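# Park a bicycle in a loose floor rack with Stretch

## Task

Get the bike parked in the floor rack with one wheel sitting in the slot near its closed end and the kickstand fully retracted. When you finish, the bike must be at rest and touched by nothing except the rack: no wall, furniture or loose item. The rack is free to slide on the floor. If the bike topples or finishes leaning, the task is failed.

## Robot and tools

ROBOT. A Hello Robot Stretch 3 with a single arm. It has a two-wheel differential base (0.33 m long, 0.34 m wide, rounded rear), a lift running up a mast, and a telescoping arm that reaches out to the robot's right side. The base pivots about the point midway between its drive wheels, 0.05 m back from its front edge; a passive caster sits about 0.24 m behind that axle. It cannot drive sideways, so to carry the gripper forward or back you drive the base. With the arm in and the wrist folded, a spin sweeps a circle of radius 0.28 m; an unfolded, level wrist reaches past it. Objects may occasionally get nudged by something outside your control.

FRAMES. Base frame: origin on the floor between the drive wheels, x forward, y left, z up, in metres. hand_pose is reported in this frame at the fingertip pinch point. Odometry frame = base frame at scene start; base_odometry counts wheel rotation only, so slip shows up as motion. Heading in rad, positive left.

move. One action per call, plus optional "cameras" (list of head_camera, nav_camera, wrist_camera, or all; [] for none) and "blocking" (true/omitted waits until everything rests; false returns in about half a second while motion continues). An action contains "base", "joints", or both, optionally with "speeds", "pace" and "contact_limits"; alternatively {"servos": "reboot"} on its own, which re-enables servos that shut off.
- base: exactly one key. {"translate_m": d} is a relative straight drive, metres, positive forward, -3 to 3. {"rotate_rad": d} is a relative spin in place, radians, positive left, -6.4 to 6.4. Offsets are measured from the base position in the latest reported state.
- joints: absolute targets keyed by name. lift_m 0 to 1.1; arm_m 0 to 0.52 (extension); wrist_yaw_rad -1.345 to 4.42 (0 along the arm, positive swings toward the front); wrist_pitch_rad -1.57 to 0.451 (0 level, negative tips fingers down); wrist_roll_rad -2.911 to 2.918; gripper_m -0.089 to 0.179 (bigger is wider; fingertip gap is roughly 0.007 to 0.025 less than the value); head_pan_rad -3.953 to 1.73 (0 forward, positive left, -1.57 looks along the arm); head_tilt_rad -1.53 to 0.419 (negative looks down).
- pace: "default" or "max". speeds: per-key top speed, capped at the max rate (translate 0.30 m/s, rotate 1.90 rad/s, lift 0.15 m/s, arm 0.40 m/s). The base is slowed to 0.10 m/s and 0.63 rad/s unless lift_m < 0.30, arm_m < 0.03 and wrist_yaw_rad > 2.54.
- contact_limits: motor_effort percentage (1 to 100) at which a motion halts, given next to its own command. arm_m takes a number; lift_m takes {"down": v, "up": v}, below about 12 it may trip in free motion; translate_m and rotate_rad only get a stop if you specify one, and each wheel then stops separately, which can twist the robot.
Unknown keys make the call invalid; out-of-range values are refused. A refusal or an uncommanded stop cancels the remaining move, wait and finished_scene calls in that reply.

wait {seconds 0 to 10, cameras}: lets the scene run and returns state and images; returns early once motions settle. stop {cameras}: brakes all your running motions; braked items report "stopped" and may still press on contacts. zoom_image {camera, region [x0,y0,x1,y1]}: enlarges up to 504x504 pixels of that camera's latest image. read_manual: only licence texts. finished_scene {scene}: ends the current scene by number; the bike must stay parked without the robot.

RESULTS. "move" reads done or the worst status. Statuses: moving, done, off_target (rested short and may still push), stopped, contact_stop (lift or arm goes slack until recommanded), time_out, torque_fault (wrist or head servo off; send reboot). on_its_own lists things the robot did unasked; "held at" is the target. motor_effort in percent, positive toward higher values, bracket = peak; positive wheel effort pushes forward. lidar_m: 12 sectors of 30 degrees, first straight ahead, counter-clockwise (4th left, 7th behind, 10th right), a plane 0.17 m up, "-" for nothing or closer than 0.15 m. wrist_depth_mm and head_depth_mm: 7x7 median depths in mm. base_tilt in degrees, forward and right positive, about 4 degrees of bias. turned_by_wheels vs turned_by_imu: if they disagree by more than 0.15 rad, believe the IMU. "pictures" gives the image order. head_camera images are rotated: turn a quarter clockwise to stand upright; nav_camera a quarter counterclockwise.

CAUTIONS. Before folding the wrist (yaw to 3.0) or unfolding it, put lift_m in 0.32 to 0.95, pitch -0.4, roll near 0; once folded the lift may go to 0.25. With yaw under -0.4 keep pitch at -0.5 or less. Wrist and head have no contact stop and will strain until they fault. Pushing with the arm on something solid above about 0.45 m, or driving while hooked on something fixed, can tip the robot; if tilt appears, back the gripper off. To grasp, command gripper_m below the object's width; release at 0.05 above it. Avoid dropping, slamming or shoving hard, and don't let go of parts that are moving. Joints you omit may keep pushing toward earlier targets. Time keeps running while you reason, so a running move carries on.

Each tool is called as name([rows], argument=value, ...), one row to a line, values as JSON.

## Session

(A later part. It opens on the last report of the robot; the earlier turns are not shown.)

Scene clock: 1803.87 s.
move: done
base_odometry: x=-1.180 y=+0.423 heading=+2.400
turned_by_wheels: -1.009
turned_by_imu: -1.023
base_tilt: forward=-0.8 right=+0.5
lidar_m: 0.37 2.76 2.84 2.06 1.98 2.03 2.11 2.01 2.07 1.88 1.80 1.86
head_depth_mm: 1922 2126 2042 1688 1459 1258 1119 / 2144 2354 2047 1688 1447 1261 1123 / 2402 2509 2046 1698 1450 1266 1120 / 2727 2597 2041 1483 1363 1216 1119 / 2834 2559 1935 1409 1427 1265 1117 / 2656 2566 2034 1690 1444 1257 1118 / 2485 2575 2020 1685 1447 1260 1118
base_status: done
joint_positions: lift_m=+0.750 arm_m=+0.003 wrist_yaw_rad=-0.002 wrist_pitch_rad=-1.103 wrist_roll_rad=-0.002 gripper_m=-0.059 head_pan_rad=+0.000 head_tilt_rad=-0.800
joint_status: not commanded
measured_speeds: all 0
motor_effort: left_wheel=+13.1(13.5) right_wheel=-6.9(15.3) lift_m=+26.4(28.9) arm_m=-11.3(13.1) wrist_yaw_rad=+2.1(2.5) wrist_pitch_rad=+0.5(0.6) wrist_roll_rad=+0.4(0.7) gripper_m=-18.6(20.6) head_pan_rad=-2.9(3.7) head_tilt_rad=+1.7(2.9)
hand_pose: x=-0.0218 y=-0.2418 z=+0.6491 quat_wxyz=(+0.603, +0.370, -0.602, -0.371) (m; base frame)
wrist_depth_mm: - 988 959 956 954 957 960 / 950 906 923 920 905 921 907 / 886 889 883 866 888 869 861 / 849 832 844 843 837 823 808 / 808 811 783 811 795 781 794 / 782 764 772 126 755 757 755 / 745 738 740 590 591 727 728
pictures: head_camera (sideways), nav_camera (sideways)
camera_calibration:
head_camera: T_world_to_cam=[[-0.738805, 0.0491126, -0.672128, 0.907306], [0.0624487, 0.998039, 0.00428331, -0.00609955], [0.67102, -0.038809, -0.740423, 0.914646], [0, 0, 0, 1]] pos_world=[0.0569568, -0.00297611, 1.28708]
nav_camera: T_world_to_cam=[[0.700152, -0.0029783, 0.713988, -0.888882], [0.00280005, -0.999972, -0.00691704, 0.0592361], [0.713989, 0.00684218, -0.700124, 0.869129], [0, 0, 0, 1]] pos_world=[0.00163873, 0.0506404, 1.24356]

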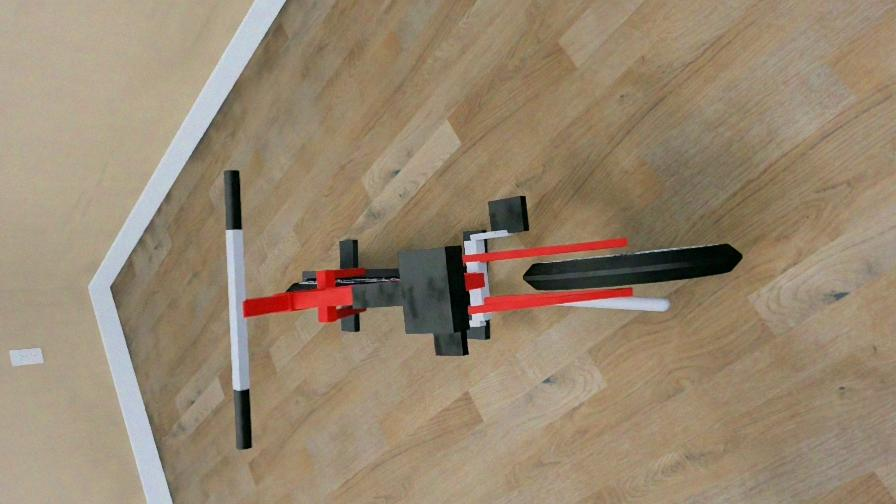

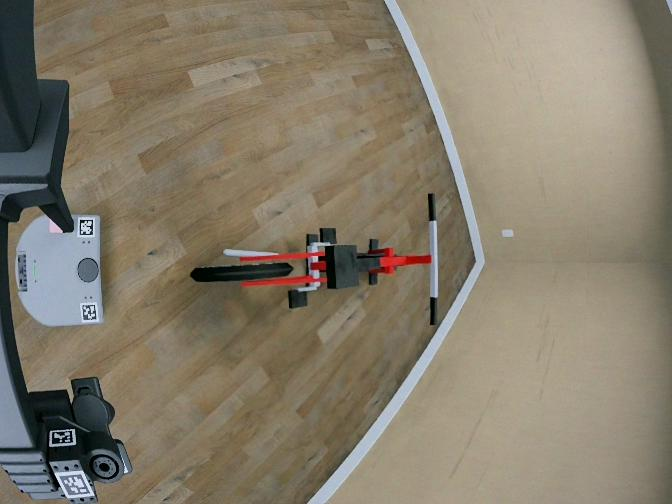

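move(base={"translate_m": 0.31}, speeds={"translate_m": 0.06}, contact_limits={"translate_m": 28}, cameras=["head_camera"])

move(base={"translate_m": 0.06}, joints={"head_pan_rad": -0.02, "head_tilt_rad": -0.7}, speeds={"translate_m": 0.04}, contact_limits={"translate_m": 28}, cameras=["head_camera"])

Scene clock: 1820.73 s.
move: done
base_odometry: x=-1.409 y=+0.632 heading=+2.401
turned_by_wheels: +0.000
turned_by_imu: +0.001
base_tilt: forward=-0.8 right=+0.6
lidar_m: 0.16 2.49 2.58 2.23 2.15 2.20 2.38 2.27 2.35 1.72 1.63 1.69
head_depth_mm: 1755 1926 2017 1712 1449 1260 1118 / 1934 2162 2029 1693 1458 1266 1116 / 2196 2408 2037 1692 1441 1245 1123 / 2505 2555 2027 1618 862 938 907 / 2566 2563 2027 1646 1217 1237 1096 / 2385 2564 2030 1696 1448 1262 1120 / 2260 2451 2033 1679 1433 1272 1116
base_status: done
joint_positions: lift_m=+0.750 arm_m=+0.003 wrist_yaw_rad=-0.002 wrist_pitch_rad=-1.103 wrist_roll_rad=-0.002 gripper_m=-0.059 head_pan_rad=+0.000 head_tilt_rad=-0.800
joint_status: not commanded
measured_speeds: all 0
motor_effort: left_wheel=+11.0(15.2) right_wheel=-4.3(5.8) lift_m=+23.5(25.4) arm_m=-10.1(12.5) wrist_yaw_rad=+2.0(2.6) wrist_pitch_rad=+0.4(0.6) wrist_roll_rad=+0.3(0.8) gripper_m=-18.9(20.1) head_pan_rad=-1.6(3.4) head_tilt_rad=+1.0(2.8)
contact_limits: translate_m 28 (maximum 100)
hand_pose: x=-0.0218 y=-0.2418 z=+0.6491 quat_wxyz=(+0.603, +0.370, -0.602, -0.371) (m; base frame)
wrist_depth_mm: - 986 966 995 982 968 953 / 919 918 919 935 906 892 925 / 874 882 881 865 885 874 844 / 852 851 845 839 839 813 822 / 812 815 804 797 783 791 791 / 776 786 771 126 760 744 763 / 736 748 727 590 588 739 740
pictures: head_camera (sideways)
camera_calibration:
head_camera: T_world_to_cam=[[-0.738805, 0.0491126, -0.672128, 0.907306], [0.0624487, 0.998039, 0.00428331, -0.00609955], [0.67102, -0.038809, -0.740423, 0.914646], [0, 0, 0, 1]] pos_world=[0.0569568, -0.00297611, 1.28708]

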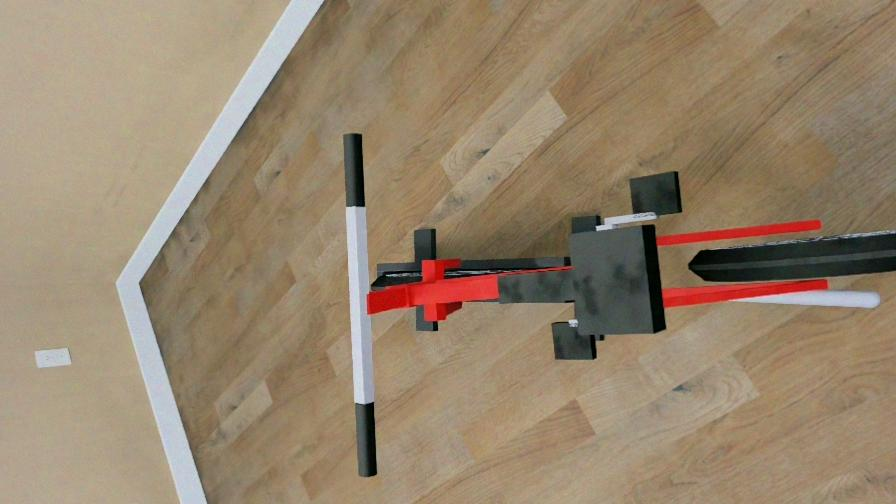

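Scene clock: 1822.83 s.
move: done
base_odometry: x=-1.453 y=+0.673 heading=+2.401
turned_by_wheels: +0.000
turned_by_imu: +0.000
base_tilt: forward=-0.9 right=+0.5
lidar_m: 2.55 2.44 2.52 2.26 2.17 2.23 2.43 2.32 2.32 1.68 1.60 1.66
head_depth_mm: 1657 1822 2004 1876 1551 1316 1143 / 1830 2018 2193 1876 1540 1316 1143 / 2045 2301 2376 1818 1555 1314 1148 / 2320 2656 2363 1813 1478 787 888 / 2457 2786 2363 1781 1510 793 1123 / 2327 2573 2378 1810 1543 1327 1150 / 2172 2369 2365 1807 1543 1323 1148
base_status: done
joint_positions: lift_m=+0.750 arm_m=+0.003 wrist_yaw_rad=-0.002 wrist_pitch_rad=-1.103 wrist_roll_rad=-0.002 gripper_m=-0.059 head_pan_rad=-0.020 head_tilt_rad=-0.698
joint_status: all done
measured_speeds: all 0
motor_effort: left_wheel=+10.5(19.3) right_wheel=+1.5(8.0) lift_m=+24.5(24.6) arm_m=-10.0(11.4) wrist_yaw_rad=+2.2(2.4) wrist_pitch_rad=+0.5(0.6) wrist_roll_rad=+0.6(0.7) gripper_m=-18.0(19.9) head_pan_rad=-3.2(4.2) head_tilt_rad=+0.9(3.0)
contact_limits: translate_m 28 (maximum 100)
hand_pose: x=-0.0218 y=-0.2418 z=+0.6491 quat_wxyz=(+0.603, +0.370, -0.602, -0.371) (m; base frame)
wrist_depth_mm: - 961 982 946 951 963 960 / 938 933 948 906 919 901 935 / 876 898 882 874 854 883 863 / 837 849 835 843 827 845 813 / 817 807 803 802 793 787 806 / 792 789 771 126 758 758 761 / 728 751 726 582 592 741 733
pictures: head_camera (sideways)
camera_calibration:
head_camera: T_world_to_cam=[[-0.665615, 0.0625033, -0.743674, 1.00012], [0.0817034, 0.9966, 0.0106334, -0.0145382], [0.74181, -0.053683, -0.668458, 0.82061], [0, 0, 0, 1]] pos_world=[0.0581443, -0.00396905, 1.29246]

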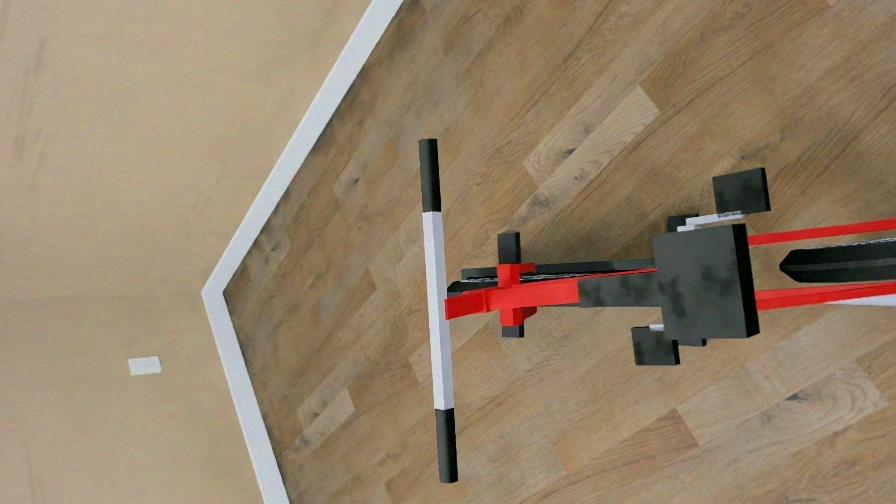

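zoom_image(camera="head_camera", region=[420, 180, 740, 380])

move(base={"translate_m": 0.04}, speeds={"translate_m": 0.03}, contact_limits={"translate_m": 28}, cameras=["head_camera"])

zoom_image(camera="head_camera", region=[420, 180, 740, 380])

Scaled by 1.575 from the camera's 896x504 image, which has a finer 1280x720 frame.

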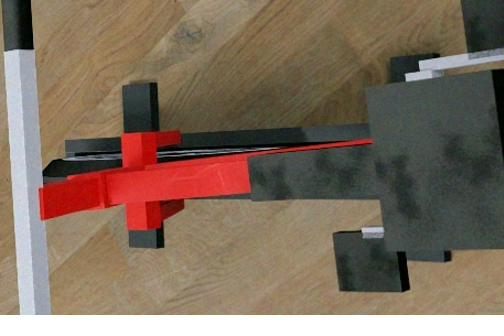

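Scene clock: 1834.27 s.
move: done
base_odometry: x=-1.483 y=+0.700 heading=+2.401
turned_by_wheels: +0.000
turned_by_imu: +0.000
base_tilt: forward=-0.8 right=+0.4
lidar_m: 2.52 2.41 2.48 2.28 2.19 2.25 2.47 2.36 2.29 1.66 1.59 1.63
head_depth_mm: 1641 1795 1980 1870 1538 1322 1151 / 1801 1998 2191 1864 1547 1322 1154 / 2016 2267 2357 1814 1564 1320 1148 / 2289 2624 2374 1837 1468 788 887 / 2431 2725 2348 1773 1511 795 1127 / 2252 2542 2370 1810 1549 1313 1145 / 2127 2346 2348 1814 1546 1318 1144
base_status: done
joint_positions: lift_m=+0.750 arm_m=+0.003 wrist_yaw_rad=-0.002 wrist_pitch_rad=-1.103 wrist_roll_rad=-0.002 gripper_m=-0.059 head_pan_rad=-0.020 head_tilt_rad=-0.698
joint_status: not commanded
measured_speeds: all 0
motor_effort: left_wheel=+10.1(15.4) right_wheel=+12.2(15.0) lift_m=+24.2(25.3) arm_m=-9.0(10.5) wrist_yaw_rad=+2.1(2.4) wrist_pitch_rad=+0.5(0.6) wrist_roll_rad=+0.2(0.7) gripper_m=-18.8(21.0) head_pan_rad=-2.6(2.7) head_tilt_rad=-3.6(4.4)
contact_limits: translate_m 28 (maximum 100)
hand_pose: x=-0.0218 y=-0.2418 z=+0.6491 quat_wxyz=(+0.603, +0.370, -0.602, -0.371) (m; base frame)
wrist_depth_mm: - - 963 973 956 957 927 / 936 917 933 935 943 931 911 / 873 887 876 872 889 872 874 / 845 828 837 847 835 822 819 / 824 812 798 789 817 784 789 / 772 780 767 126 775 769 752 / 716 746 724 592 587 717 722
pictures: head_camera (sideways)
camera_calibration:
head_camera: T_world_to_cam=[[-0.665615, 0.0625033, -0.743674, 1.00012], [0.0817034, 0.9966, 0.0106334, -0.0145382], [0.74181, -0.053683, -0.668458, 0.82061], [0, 0, 0, 1]] pos_world=[0.0581443, -0.00396905, 1.29246]

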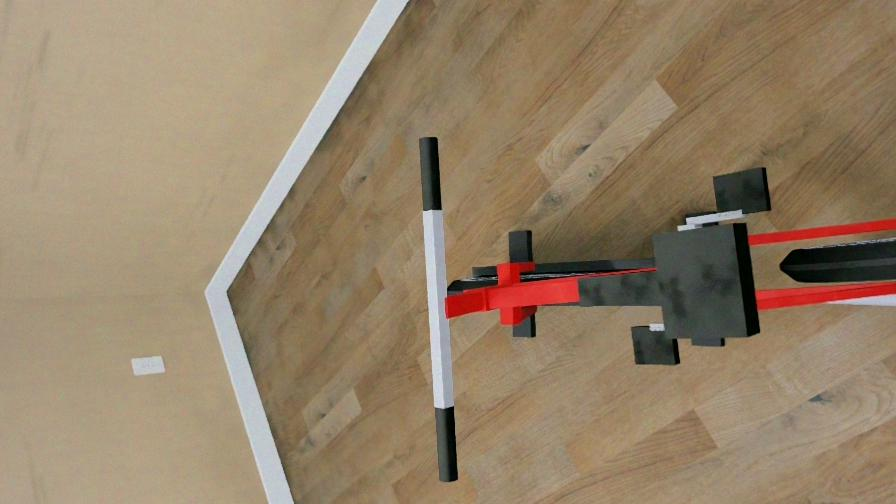

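Scaled by 1.575 from the camera's 896x504 image, which has a finer 1280x720 frame.

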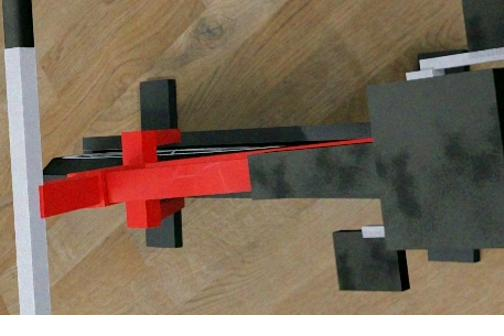

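move(base={"translate_m": 0.04}, speeds={"translate_m": 0.03}, contact_limits={"translate_m": 28}, cameras=["head_camera"])

zoom_image(camera="head_camera", region=[420, 180, 740, 380])

Scene clock: 1846.37 s.
move: done
base_odometry: x=-1.512 y=+0.727 heading=+2.401
turned_by_wheels: +0.000
turned_by_imu: +0.000
base_tilt: forward=-0.8 right=+0.4
lidar_m: 2.47 2.37 2.46 2.30 2.21 2.28 2.50 2.40 2.25 1.64 1.57 1.61
head_depth_mm: 1619 1777 1980 1853 1533 1316 1148 / 1790 1964 2160 1861 1540 1313 1150 / 2000 2256 2338 1808 1547 1315 1143 / 2268 2588 2374 1810 1474 789 887 / 2368 2717 2377 1713 1473 790 1123 / 2254 2493 2349 1811 1546 1313 1140 / 2131 2355 2347 1814 1543 1320 1147
base_status: done
joint_positions: lift_m=+0.750 arm_m=+0.003 wrist_yaw_rad=-0.002 wrist_pitch_rad=-1.103 wrist_roll_rad=-0.002 gripper_m=-0.059 head_pan_rad=-0.020 head_tilt_rad=-0.700
joint_status: not commanded
measured_speeds: all 0
motor_effort: left_wheel=+13.6(18.1) right_wheel=+14.3(20.4) lift_m=+24.4(25.4) arm_m=-8.8(9.8) wrist_yaw_rad=+1.9(2.4) wrist_pitch_rad=+0.5(0.6) wrist_roll_rad=+0.3(0.8) gripper_m=-18.8(20.0) head_pan_rad=-1.1(2.3) head_tilt_rad=-3.4(5.1)
contact_limits: translate_m 28 (maximum 100)
hand_pose: x=-0.0218 y=-0.2418 z=+0.6491 quat_wxyz=(+0.603, +0.370, -0.602, -0.371) (m; base frame)
wrist_depth_mm: - - 989 967 980 964 965 / 942 917 923 934 903 892 877 / 889 892 876 875 854 855 866 / 850 849 838 820 823 827 848 / 802 813 809 812 797 792 803 / 766 757 763 126 765 761 763 / 702 747 731 588 594 725 721
pictures: head_camera (sideways)
camera_calibration:
head_camera: T_world_to_cam=[[-0.667188, 0.0625552, -0.742258, 0.998235], [0.0817646, 0.996596, 0.0104949, -0.0143537], [0.740389, -0.0536884, -0.670032, 0.822722], [0, 0, 0, 1]] pos_world=[0.05805, -0.00396932, 1.29235]

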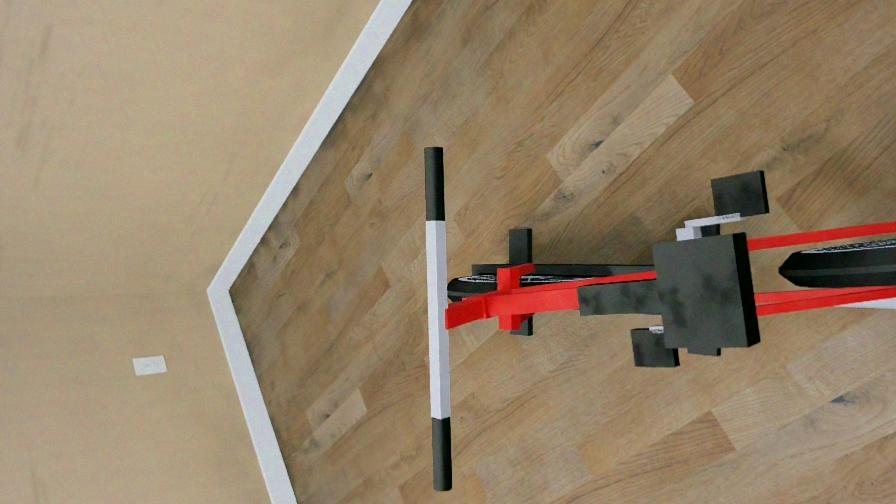

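Scaled by 1.575 from the camera's 896x504 image, which has a finer 1280x720 frame.

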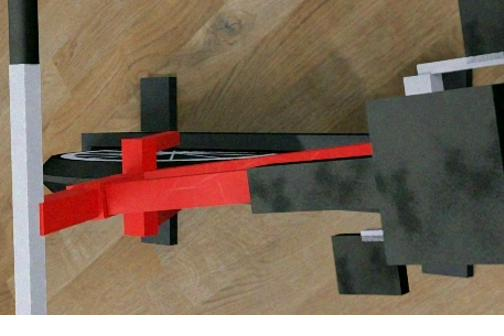

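move(base={"translate_m": -0.04}, speeds={"translate_m": 0.03}, cameras=["head_camera"])

move(base={"translate_m": -0.32}, joints={"head_tilt_rad": -0.75}, cameras=["head_camera", "nav_camera"])

zoom_image(camera="head_camera", region=[180, 150, 560, 400])

Scene clock: 1854.10 s.
move: done
base_odometry: x=-1.483 y=+0.700 heading=+2.401
turned_by_wheels: +0.000
turned_by_imu: -0.001
base_tilt: forward=-0.8 right=+0.4
lidar_m: 2.52 2.41 2.48 2.28 2.20 2.25 2.47 2.35 2.28 1.66 1.58 1.64
head_depth_mm: 1620 1775 1980 1875 1545 1321 1144 / 1808 2000 2187 1873 1546 1322 1143 / 2018 2270 2339 1815 1542 1318 1149 / 2277 2625 2337 1776 1462 1141 903 / 2438 2753 2371 1196 1478 810 1125 / 2277 2555 2344 1802 1546 1322 1147 / 2120 2359 2353 1811 1540 1311 1145
base_status: done
joint_positions: lift_m=+0.750 arm_m=+0.003 wrist_yaw_rad=-0.002 wrist_pitch_rad=-1.103 wrist_roll_rad=-0.002 gripper_m=-0.059 head_pan_rad=-0.020 head_tilt_rad=-0.700
joint_status: not commanded
measured_speeds: all 0
motor_effort: left_wheel=+3.6(10.9) right_wheel=-10.6(12.8) lift_m=+25.6(25.8) arm_m=-8.0(9.0) wrist_yaw_rad=+2.0(2.5) wrist_pitch_rad=+0.4(0.6) wrist_roll_rad=+0.5(0.8) gripper_m=-18.9(19.9) head_pan_rad=-0.6(1.9) head_tilt_rad=-4.0(4.2)
hand_pose: x=-0.0218 y=-0.2418 z=+0.6491 quat_wxyz=(+0.603, +0.370, -0.602, -0.371) (m; base frame)
wrist_depth_mm: - - 962 962 967 974 965 / 921 931 928 936 924 898 917 / 900 886 866 866 867 874 862 / 834 841 842 834 822 820 817 / 822 813 799 804 809 804 785 / 792 781 762 126 773 769 748 / 738 753 731 599 591 722 735
pictures: head_camera (sideways)
camera_calibration:
head_camera: T_world_to_cam=[[-0.667188, 0.0625552, -0.742258, 0.998235], [0.0817646, 0.996596, 0.0104949, -0.0143537], [0.740389, -0.0536884, -0.670032, 0.822722], [0, 0, 0, 1]] pos_world=[0.05805, -0.00396932, 1.29235]

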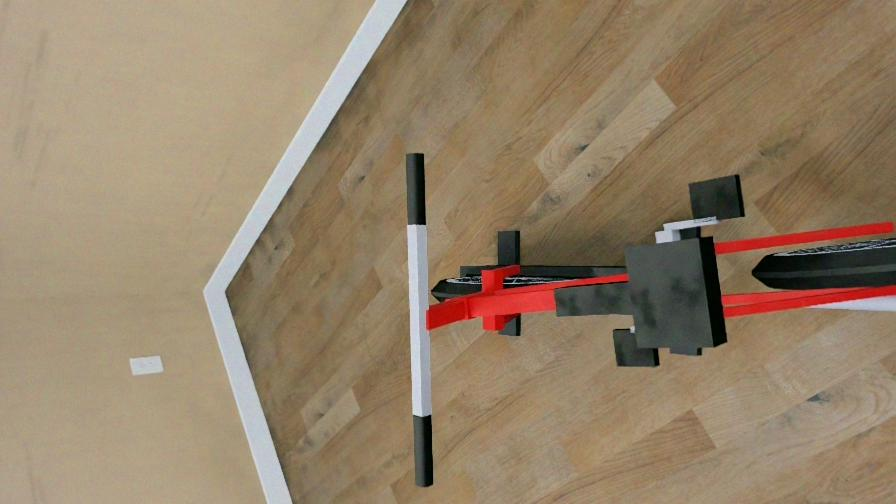

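Scene clock: 1858.43 s.
move: done
base_odometry: x=-1.246 y=+0.484 heading=+2.402
turned_by_wheels: +0.000
turned_by_imu: -0.002
base_tilt: forward=-0.9 right=+0.4
lidar_m: 0.40 2.68 2.77 2.11 2.03 2.08 2.18 2.09 2.15 1.84 1.75 1.81
head_depth_mm: 1812 2013 2126 1776 1493 1298 1132 / 2013 2254 2190 1765 1484 1286 1131 / 2240 2518 2195 1785 1489 1295 1134 / 2560 2697 2105 1734 1422 1209 1132 / 2725 2881 1531 1144 1424 1261 1131 / 2557 2703 2124 1765 1490 1295 1131 / 2416 2616 2162 1760 1496 1283 1124
base_status: done
joint_positions: lift_m=+0.750 arm_m=+0.003 wrist_yaw_rad=-0.002 wrist_pitch_rad=-1.103 wrist_roll_rad=-0.002 gripper_m=-0.059 head_pan_rad=-0.020 head_tilt_rad=-0.750
joint_status: all done
measured_speeds: all 0
motor_effort: left_wheel=+4.3(5.3) right_wheel=-9.7(14.2) lift_m=+25.1(26.1) arm_m=-6.0(9.0) wrist_yaw_rad=+2.1(2.5) wrist_pitch_rad=+0.5(0.6) wrist_roll_rad=+0.5(0.8) gripper_m=-18.7(19.9) head_pan_rad=+0.0(1.4) head_tilt_rad=-4.2(6.2)
hand_pose: x=-0.0218 y=-0.2418 z=+0.6491 quat_wxyz=(+0.603, +0.370, -0.602, -0.371) (m; base frame)
wrist_depth_mm: - - 961 - 967 967 947 / 930 918 932 898 916 893 907 / 873 876 887 871 855 870 874 / 855 842 839 829 819 829 822 / 802 789 816 802 794 804 800 / 789 771 774 126 775 760 746 / 750 742 725 586 592 739 729
pictures: head_camera (sideways), nav_camera (sideways)
camera_calibration:
head_camera: T_world_to_cam=[[-0.703433, 0.063284, -0.707938, 0.953791], [0.0822096, 0.996588, 0.0074004, -0.0103194], [0.705991, -0.0529936, -0.706236, 0.869983], [0, 0, 0, 1]] pos_world=[0.0575766, -0.00397186, 1.28971]
nav_camera: T_world_to_cam=[[0.663653, -0.0162886, 0.747863, -0.932798], [-0.0169842, -0.999833, -0.00670478, 0.0590841], [0.747848, -0.00825222, -0.663819, 0.821626], [0, 0, 0, 1]] pos_world=[0.00560681, 0.0506605, 1.24341]

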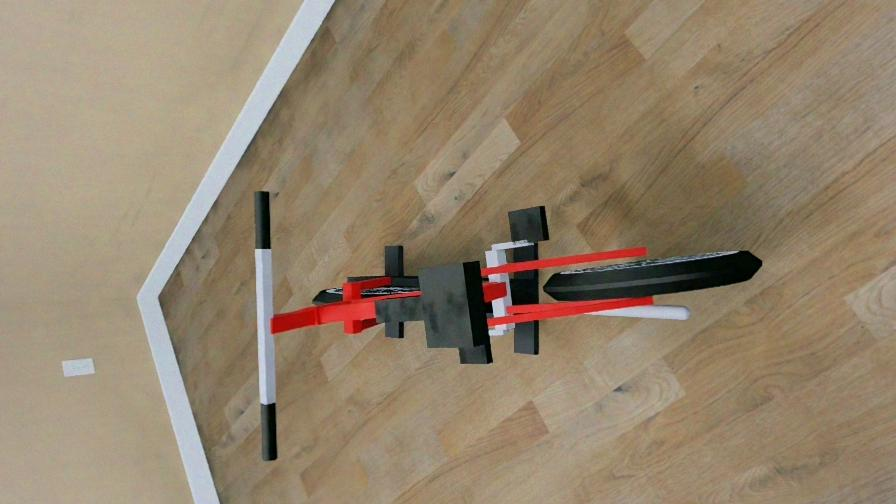

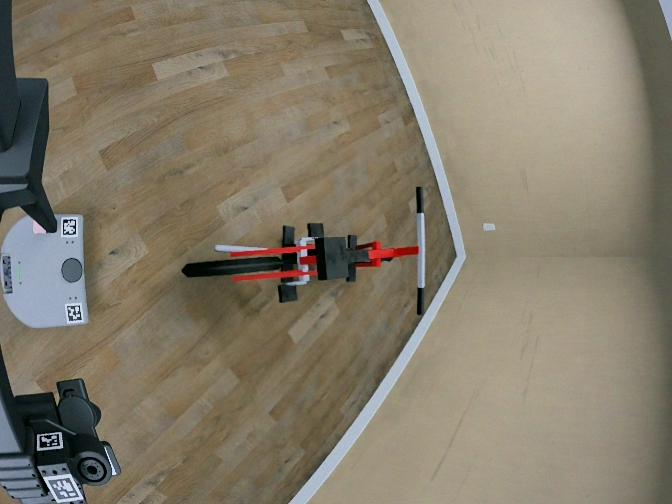

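Scaled by 1.326 from the camera's 896x504 image, which has a finer 1280x720 frame.

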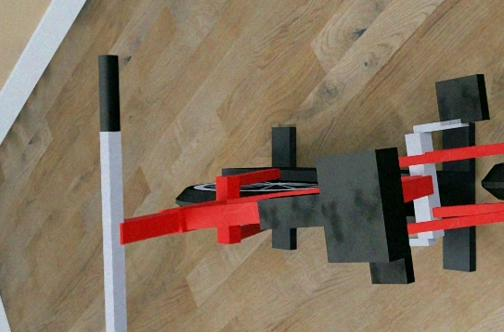

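move(base={"rotate_rad": -0.55}, cameras=[])

move(base={"translate_m": 1.28}, joints={"head_pan_rad": 1.4, "head_tilt_rad": -0.85}, cameras=["head_camera", "nav_camera"])

Scene clock: 1901.33 s.
move: done
base_odometry: x=-1.246 y=+0.484 heading=+1.852
turned_by_wheels: -0.549
turned_by_imu: -0.556
base_tilt: forward=-0.8 right=+0.4
lidar_m: 1.80 0.40 2.69 2.75 2.13 2.02 2.06 2.20 2.09 2.14 1.85 1.75
head_depth_mm: 1463 1660 1908 1770 1499 1289 1133 / 1517 1727 1995 1774 1490 1288 1136 / 1580 1785 2024 1784 1490 1286 1131 / 1637 1888 2078 1774 1492 1290 1131 / 1708 1977 2167 1745 1491 1284 1132 / 1781 2073 2195 1762 1497 1287 1107 / 1860 2181 2189 1782 1426 1009 1129
base_status: done
joint_positions: lift_m=+0.750 arm_m=+0.003 wrist_yaw_rad=-0.002 wrist_pitch_rad=-1.103 wrist_roll_rad=-0.002 gripper_m=-0.059 head_pan_rad=-0.020 head_tilt_rad=-0.750
joint_status: not commanded
measured_speeds: all 0
motor_effort: left_wheel=+8.2(12.6) right_wheel=-10.7(14.8) lift_m=+24.7(26.6) arm_m=-6.7(7.4) wrist_yaw_rad=+1.9(2.6) wrist_pitch_rad=+0.5(0.6) wrist_roll_rad=+0.5(0.8) gripper_m=-18.5(19.6) head_pan_rad=+0.1(1.3) head_tilt_rad=-3.0(5.1)
hand_pose: x=-0.0218 y=-0.2418 z=+0.6491 quat_wxyz=(+0.603, +0.370, -0.602, -0.371) (m; base frame)
wrist_depth_mm: - 934 990 973 976 984 964 / 943 920 936 930 886 918 913 / 899 905 891 869 876 881 880 / 869 840 818 847 824 846 826 / 800 819 807 798 793 805 782 / 799 779 760 126 756 762 774 / 741 738 728 588 591 746 728
pictures: none
No camera images: "cameras" was empty.

Scene clock: 1915.27 s.
move: done
base_odometry: x=-1.602 y=+1.713 heading=+1.852
turned_by_wheels: +0.000
turned_by_imu: +0.004
base_tilt: forward=-0.8 right=+0.5
lidar_m: 0.63 0.84 2.06 0.66 0.65 0.71 0.87 2.81 2.67 0.91 0.65 0.61
head_depth_mm: 1807 2081 1930 1632 1415 1247 1108 / 1834 2135 1909 1618 1417 1252 1113 / 1903 2174 1914 1633 1415 1244 1109 / 1952 2187 1906 1616 1403 1237 1112 / 1988 2244 1898 1619 1358 1238 1110 / 2042 2280 1897 1622 1233 1218 526 / 2096 2324 1901 1612 1096 - -
base_status: done
joint_positions: lift_m=+0.750 arm_m=+0.003 wrist_yaw_rad=-0.002 wrist_pitch_rad=-1.103 wrist_roll_rad=-0.002 gripper_m=-0.059 head_pan_rad=+1.400 head_tilt_rad=-0.850
joint_status: all done
measured_speeds: all 0
motor_effort: left_wheel=+5.0(12.0) right_wheel=+3.2(7.7) lift_m=+25.9(27.5) arm_m=-8.5(10.0) wrist_yaw_rad=+2.4(2.6) wrist_pitch_rad=+0.4(0.6) wrist_roll_rad=+0.2(0.8) gripper_m=-18.7(20.6) head_pan_rad=-2.7(5.6) head_tilt_rad=+0.7(6.5)
hand_pose: x=-0.0218 y=-0.2418 z=+0.6491 quat_wxyz=(+0.603, +0.370, -0.602, -0.371) (m; base frame)
wrist_depth_mm: - - 881 944 977 944 976 / - - 930 927 909 915 892 / - 771 885 875 863 880 867 / - 816 845 847 854 846 822 / - 780 804 798 790 781 784 / 692 769 771 126 768 769 740 / 733 740 718 591 599 720 728
pictures: head_camera (sideways), nav_camera (sideways)
camera_calibration:
head_camera: T_world_to_cam=[[-0.179532, -0.752091, -0.634135, 0.854385], [-0.972888, 0.231272, 0.00114614, 0.00421721], [0.145796, 0.617149, -0.773221, 0.960577], [0, 0, 0, 1]] pos_world=[0.0174441, 0.0487809, 1.28453]
nav_camera: T_world_to_cam=[[0.12786, 0.723933, 0.677918, -0.838426], [0.985845, -0.16751, -0.00705743, 0.053435], [0.108449, 0.669225, -0.735104, 0.918289], [0, 0, 0, 1]] pos_world=[-0.0450647, 0.00137379, 1.2438]

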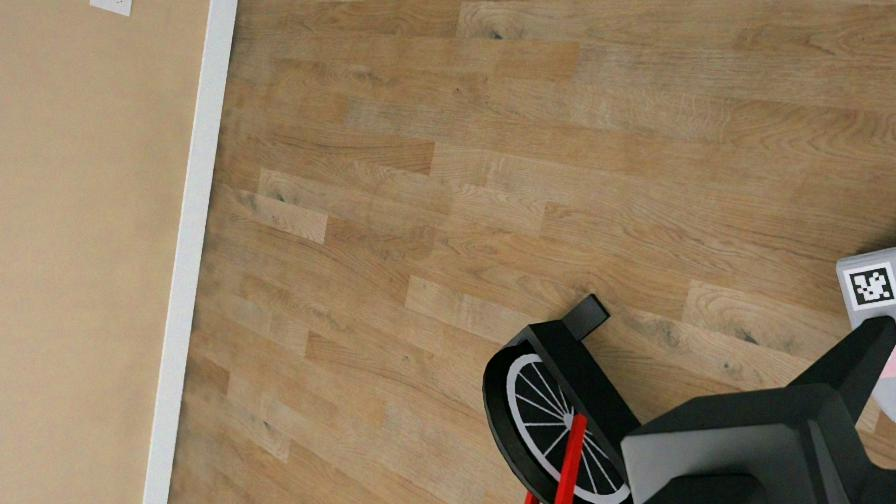

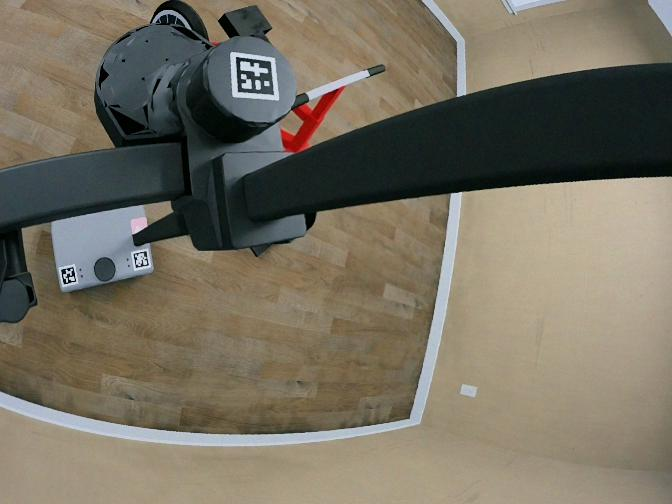

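move(cameras=["head_camera"])

zoom_image(camera="head_camera", region=[400, 200, 720, 504])

Scene clock: 1925.50 s.
base_odometry: x=-1.602 y=+1.713 heading=+1.852
turned_by_wheels: +0.000
turned_by_imu: -0.001
base_tilt: forward=-0.7 right=+0.5
lidar_m: 0.63 0.83 2.06 0.66 0.65 0.71 0.87 2.81 2.67 0.91 0.65 0.61
head_depth_mm: 1804 2114 1918 1620 1407 1247 1114 / 1842 2144 1924 1629 1407 1239 1109 / 1906 2197 1928 1627 1410 1240 1117 / 1939 2193 1918 1625 1411 1235 1103 / 1997 2228 1922 1620 1358 1242 1109 / 2047 2253 1907 1623 1240 1215 527 / 2113 2333 1900 1622 1087 - -
base_status: done
joint_positions: lift_m=+0.750 arm_m=+0.003 wrist_yaw_rad=-0.002 wrist_pitch_rad=-1.103 wrist_roll_rad=-0.002 gripper_m=-0.059 head_pan_rad=+1.400 head_tilt_rad=-0.850
joint_status: all done
measured_speeds: all 0
motor_effort: left_wheel=+4.7(12.0) right_wheel=+3.4(7.7) lift_m=+25.4(27.5) arm_m=-8.8(10.0) wrist_yaw_rad=+1.5(2.6) wrist_pitch_rad=+0.4(0.6) wrist_roll_rad=+0.2(0.8) gripper_m=-17.3(20.6) head_pan_rad=-1.7(5.6) head_tilt_rad=+1.4(6.5)
hand_pose: x=-0.0218 y=-0.2418 z=+0.6491 quat_wxyz=(+0.603, +0.370, -0.602, -0.371) (m; base frame)
wrist_depth_mm: - - 873 946 961 952 927 / - - 914 916 927 909 902 / - 787 877 857 878 881 878 / - 820 846 834 842 808 823 / - 799 808 787 805 792 798 / 690 770 756 126 776 744 765 / 738 735 725 589 592 732 731
pictures: head_camera (sideways)
camera_calibration:
head_camera: T_world_to_cam=[[-0.1795, -0.751959, -0.634301, 0.854591], [-0.972895, 0.231243, 0.00118172, 0.00417298], [0.145789, 0.617321, -0.773085, 0.960395], [0, 0, 0, 1]] pos_world=[0.0174439, 0.0487804, 1.28453]

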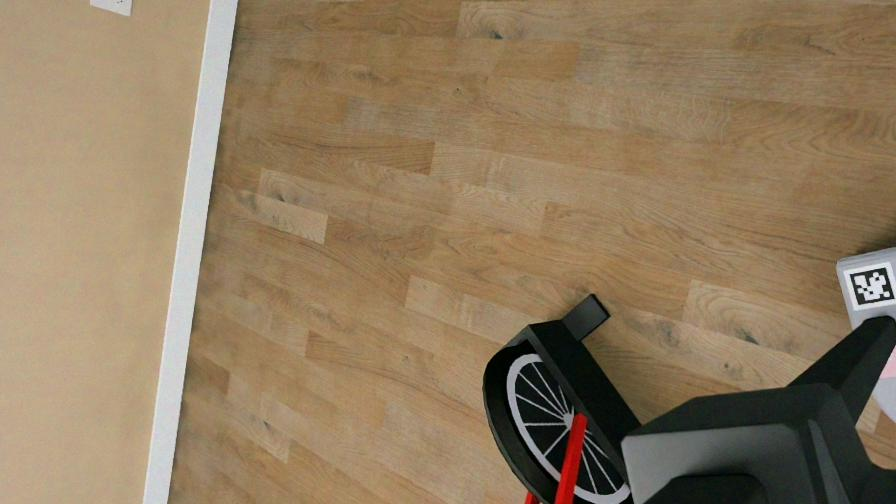

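Scaled by 1.575 from the camera's 896x504 image, which has a finer 1280x720 frame.

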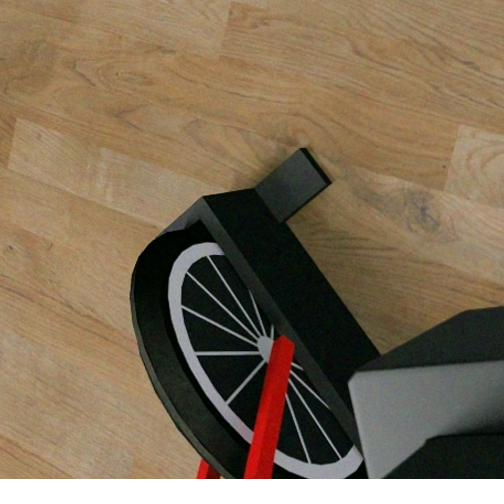

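finished_scene(scene=2)

The scene is finished: the task was done.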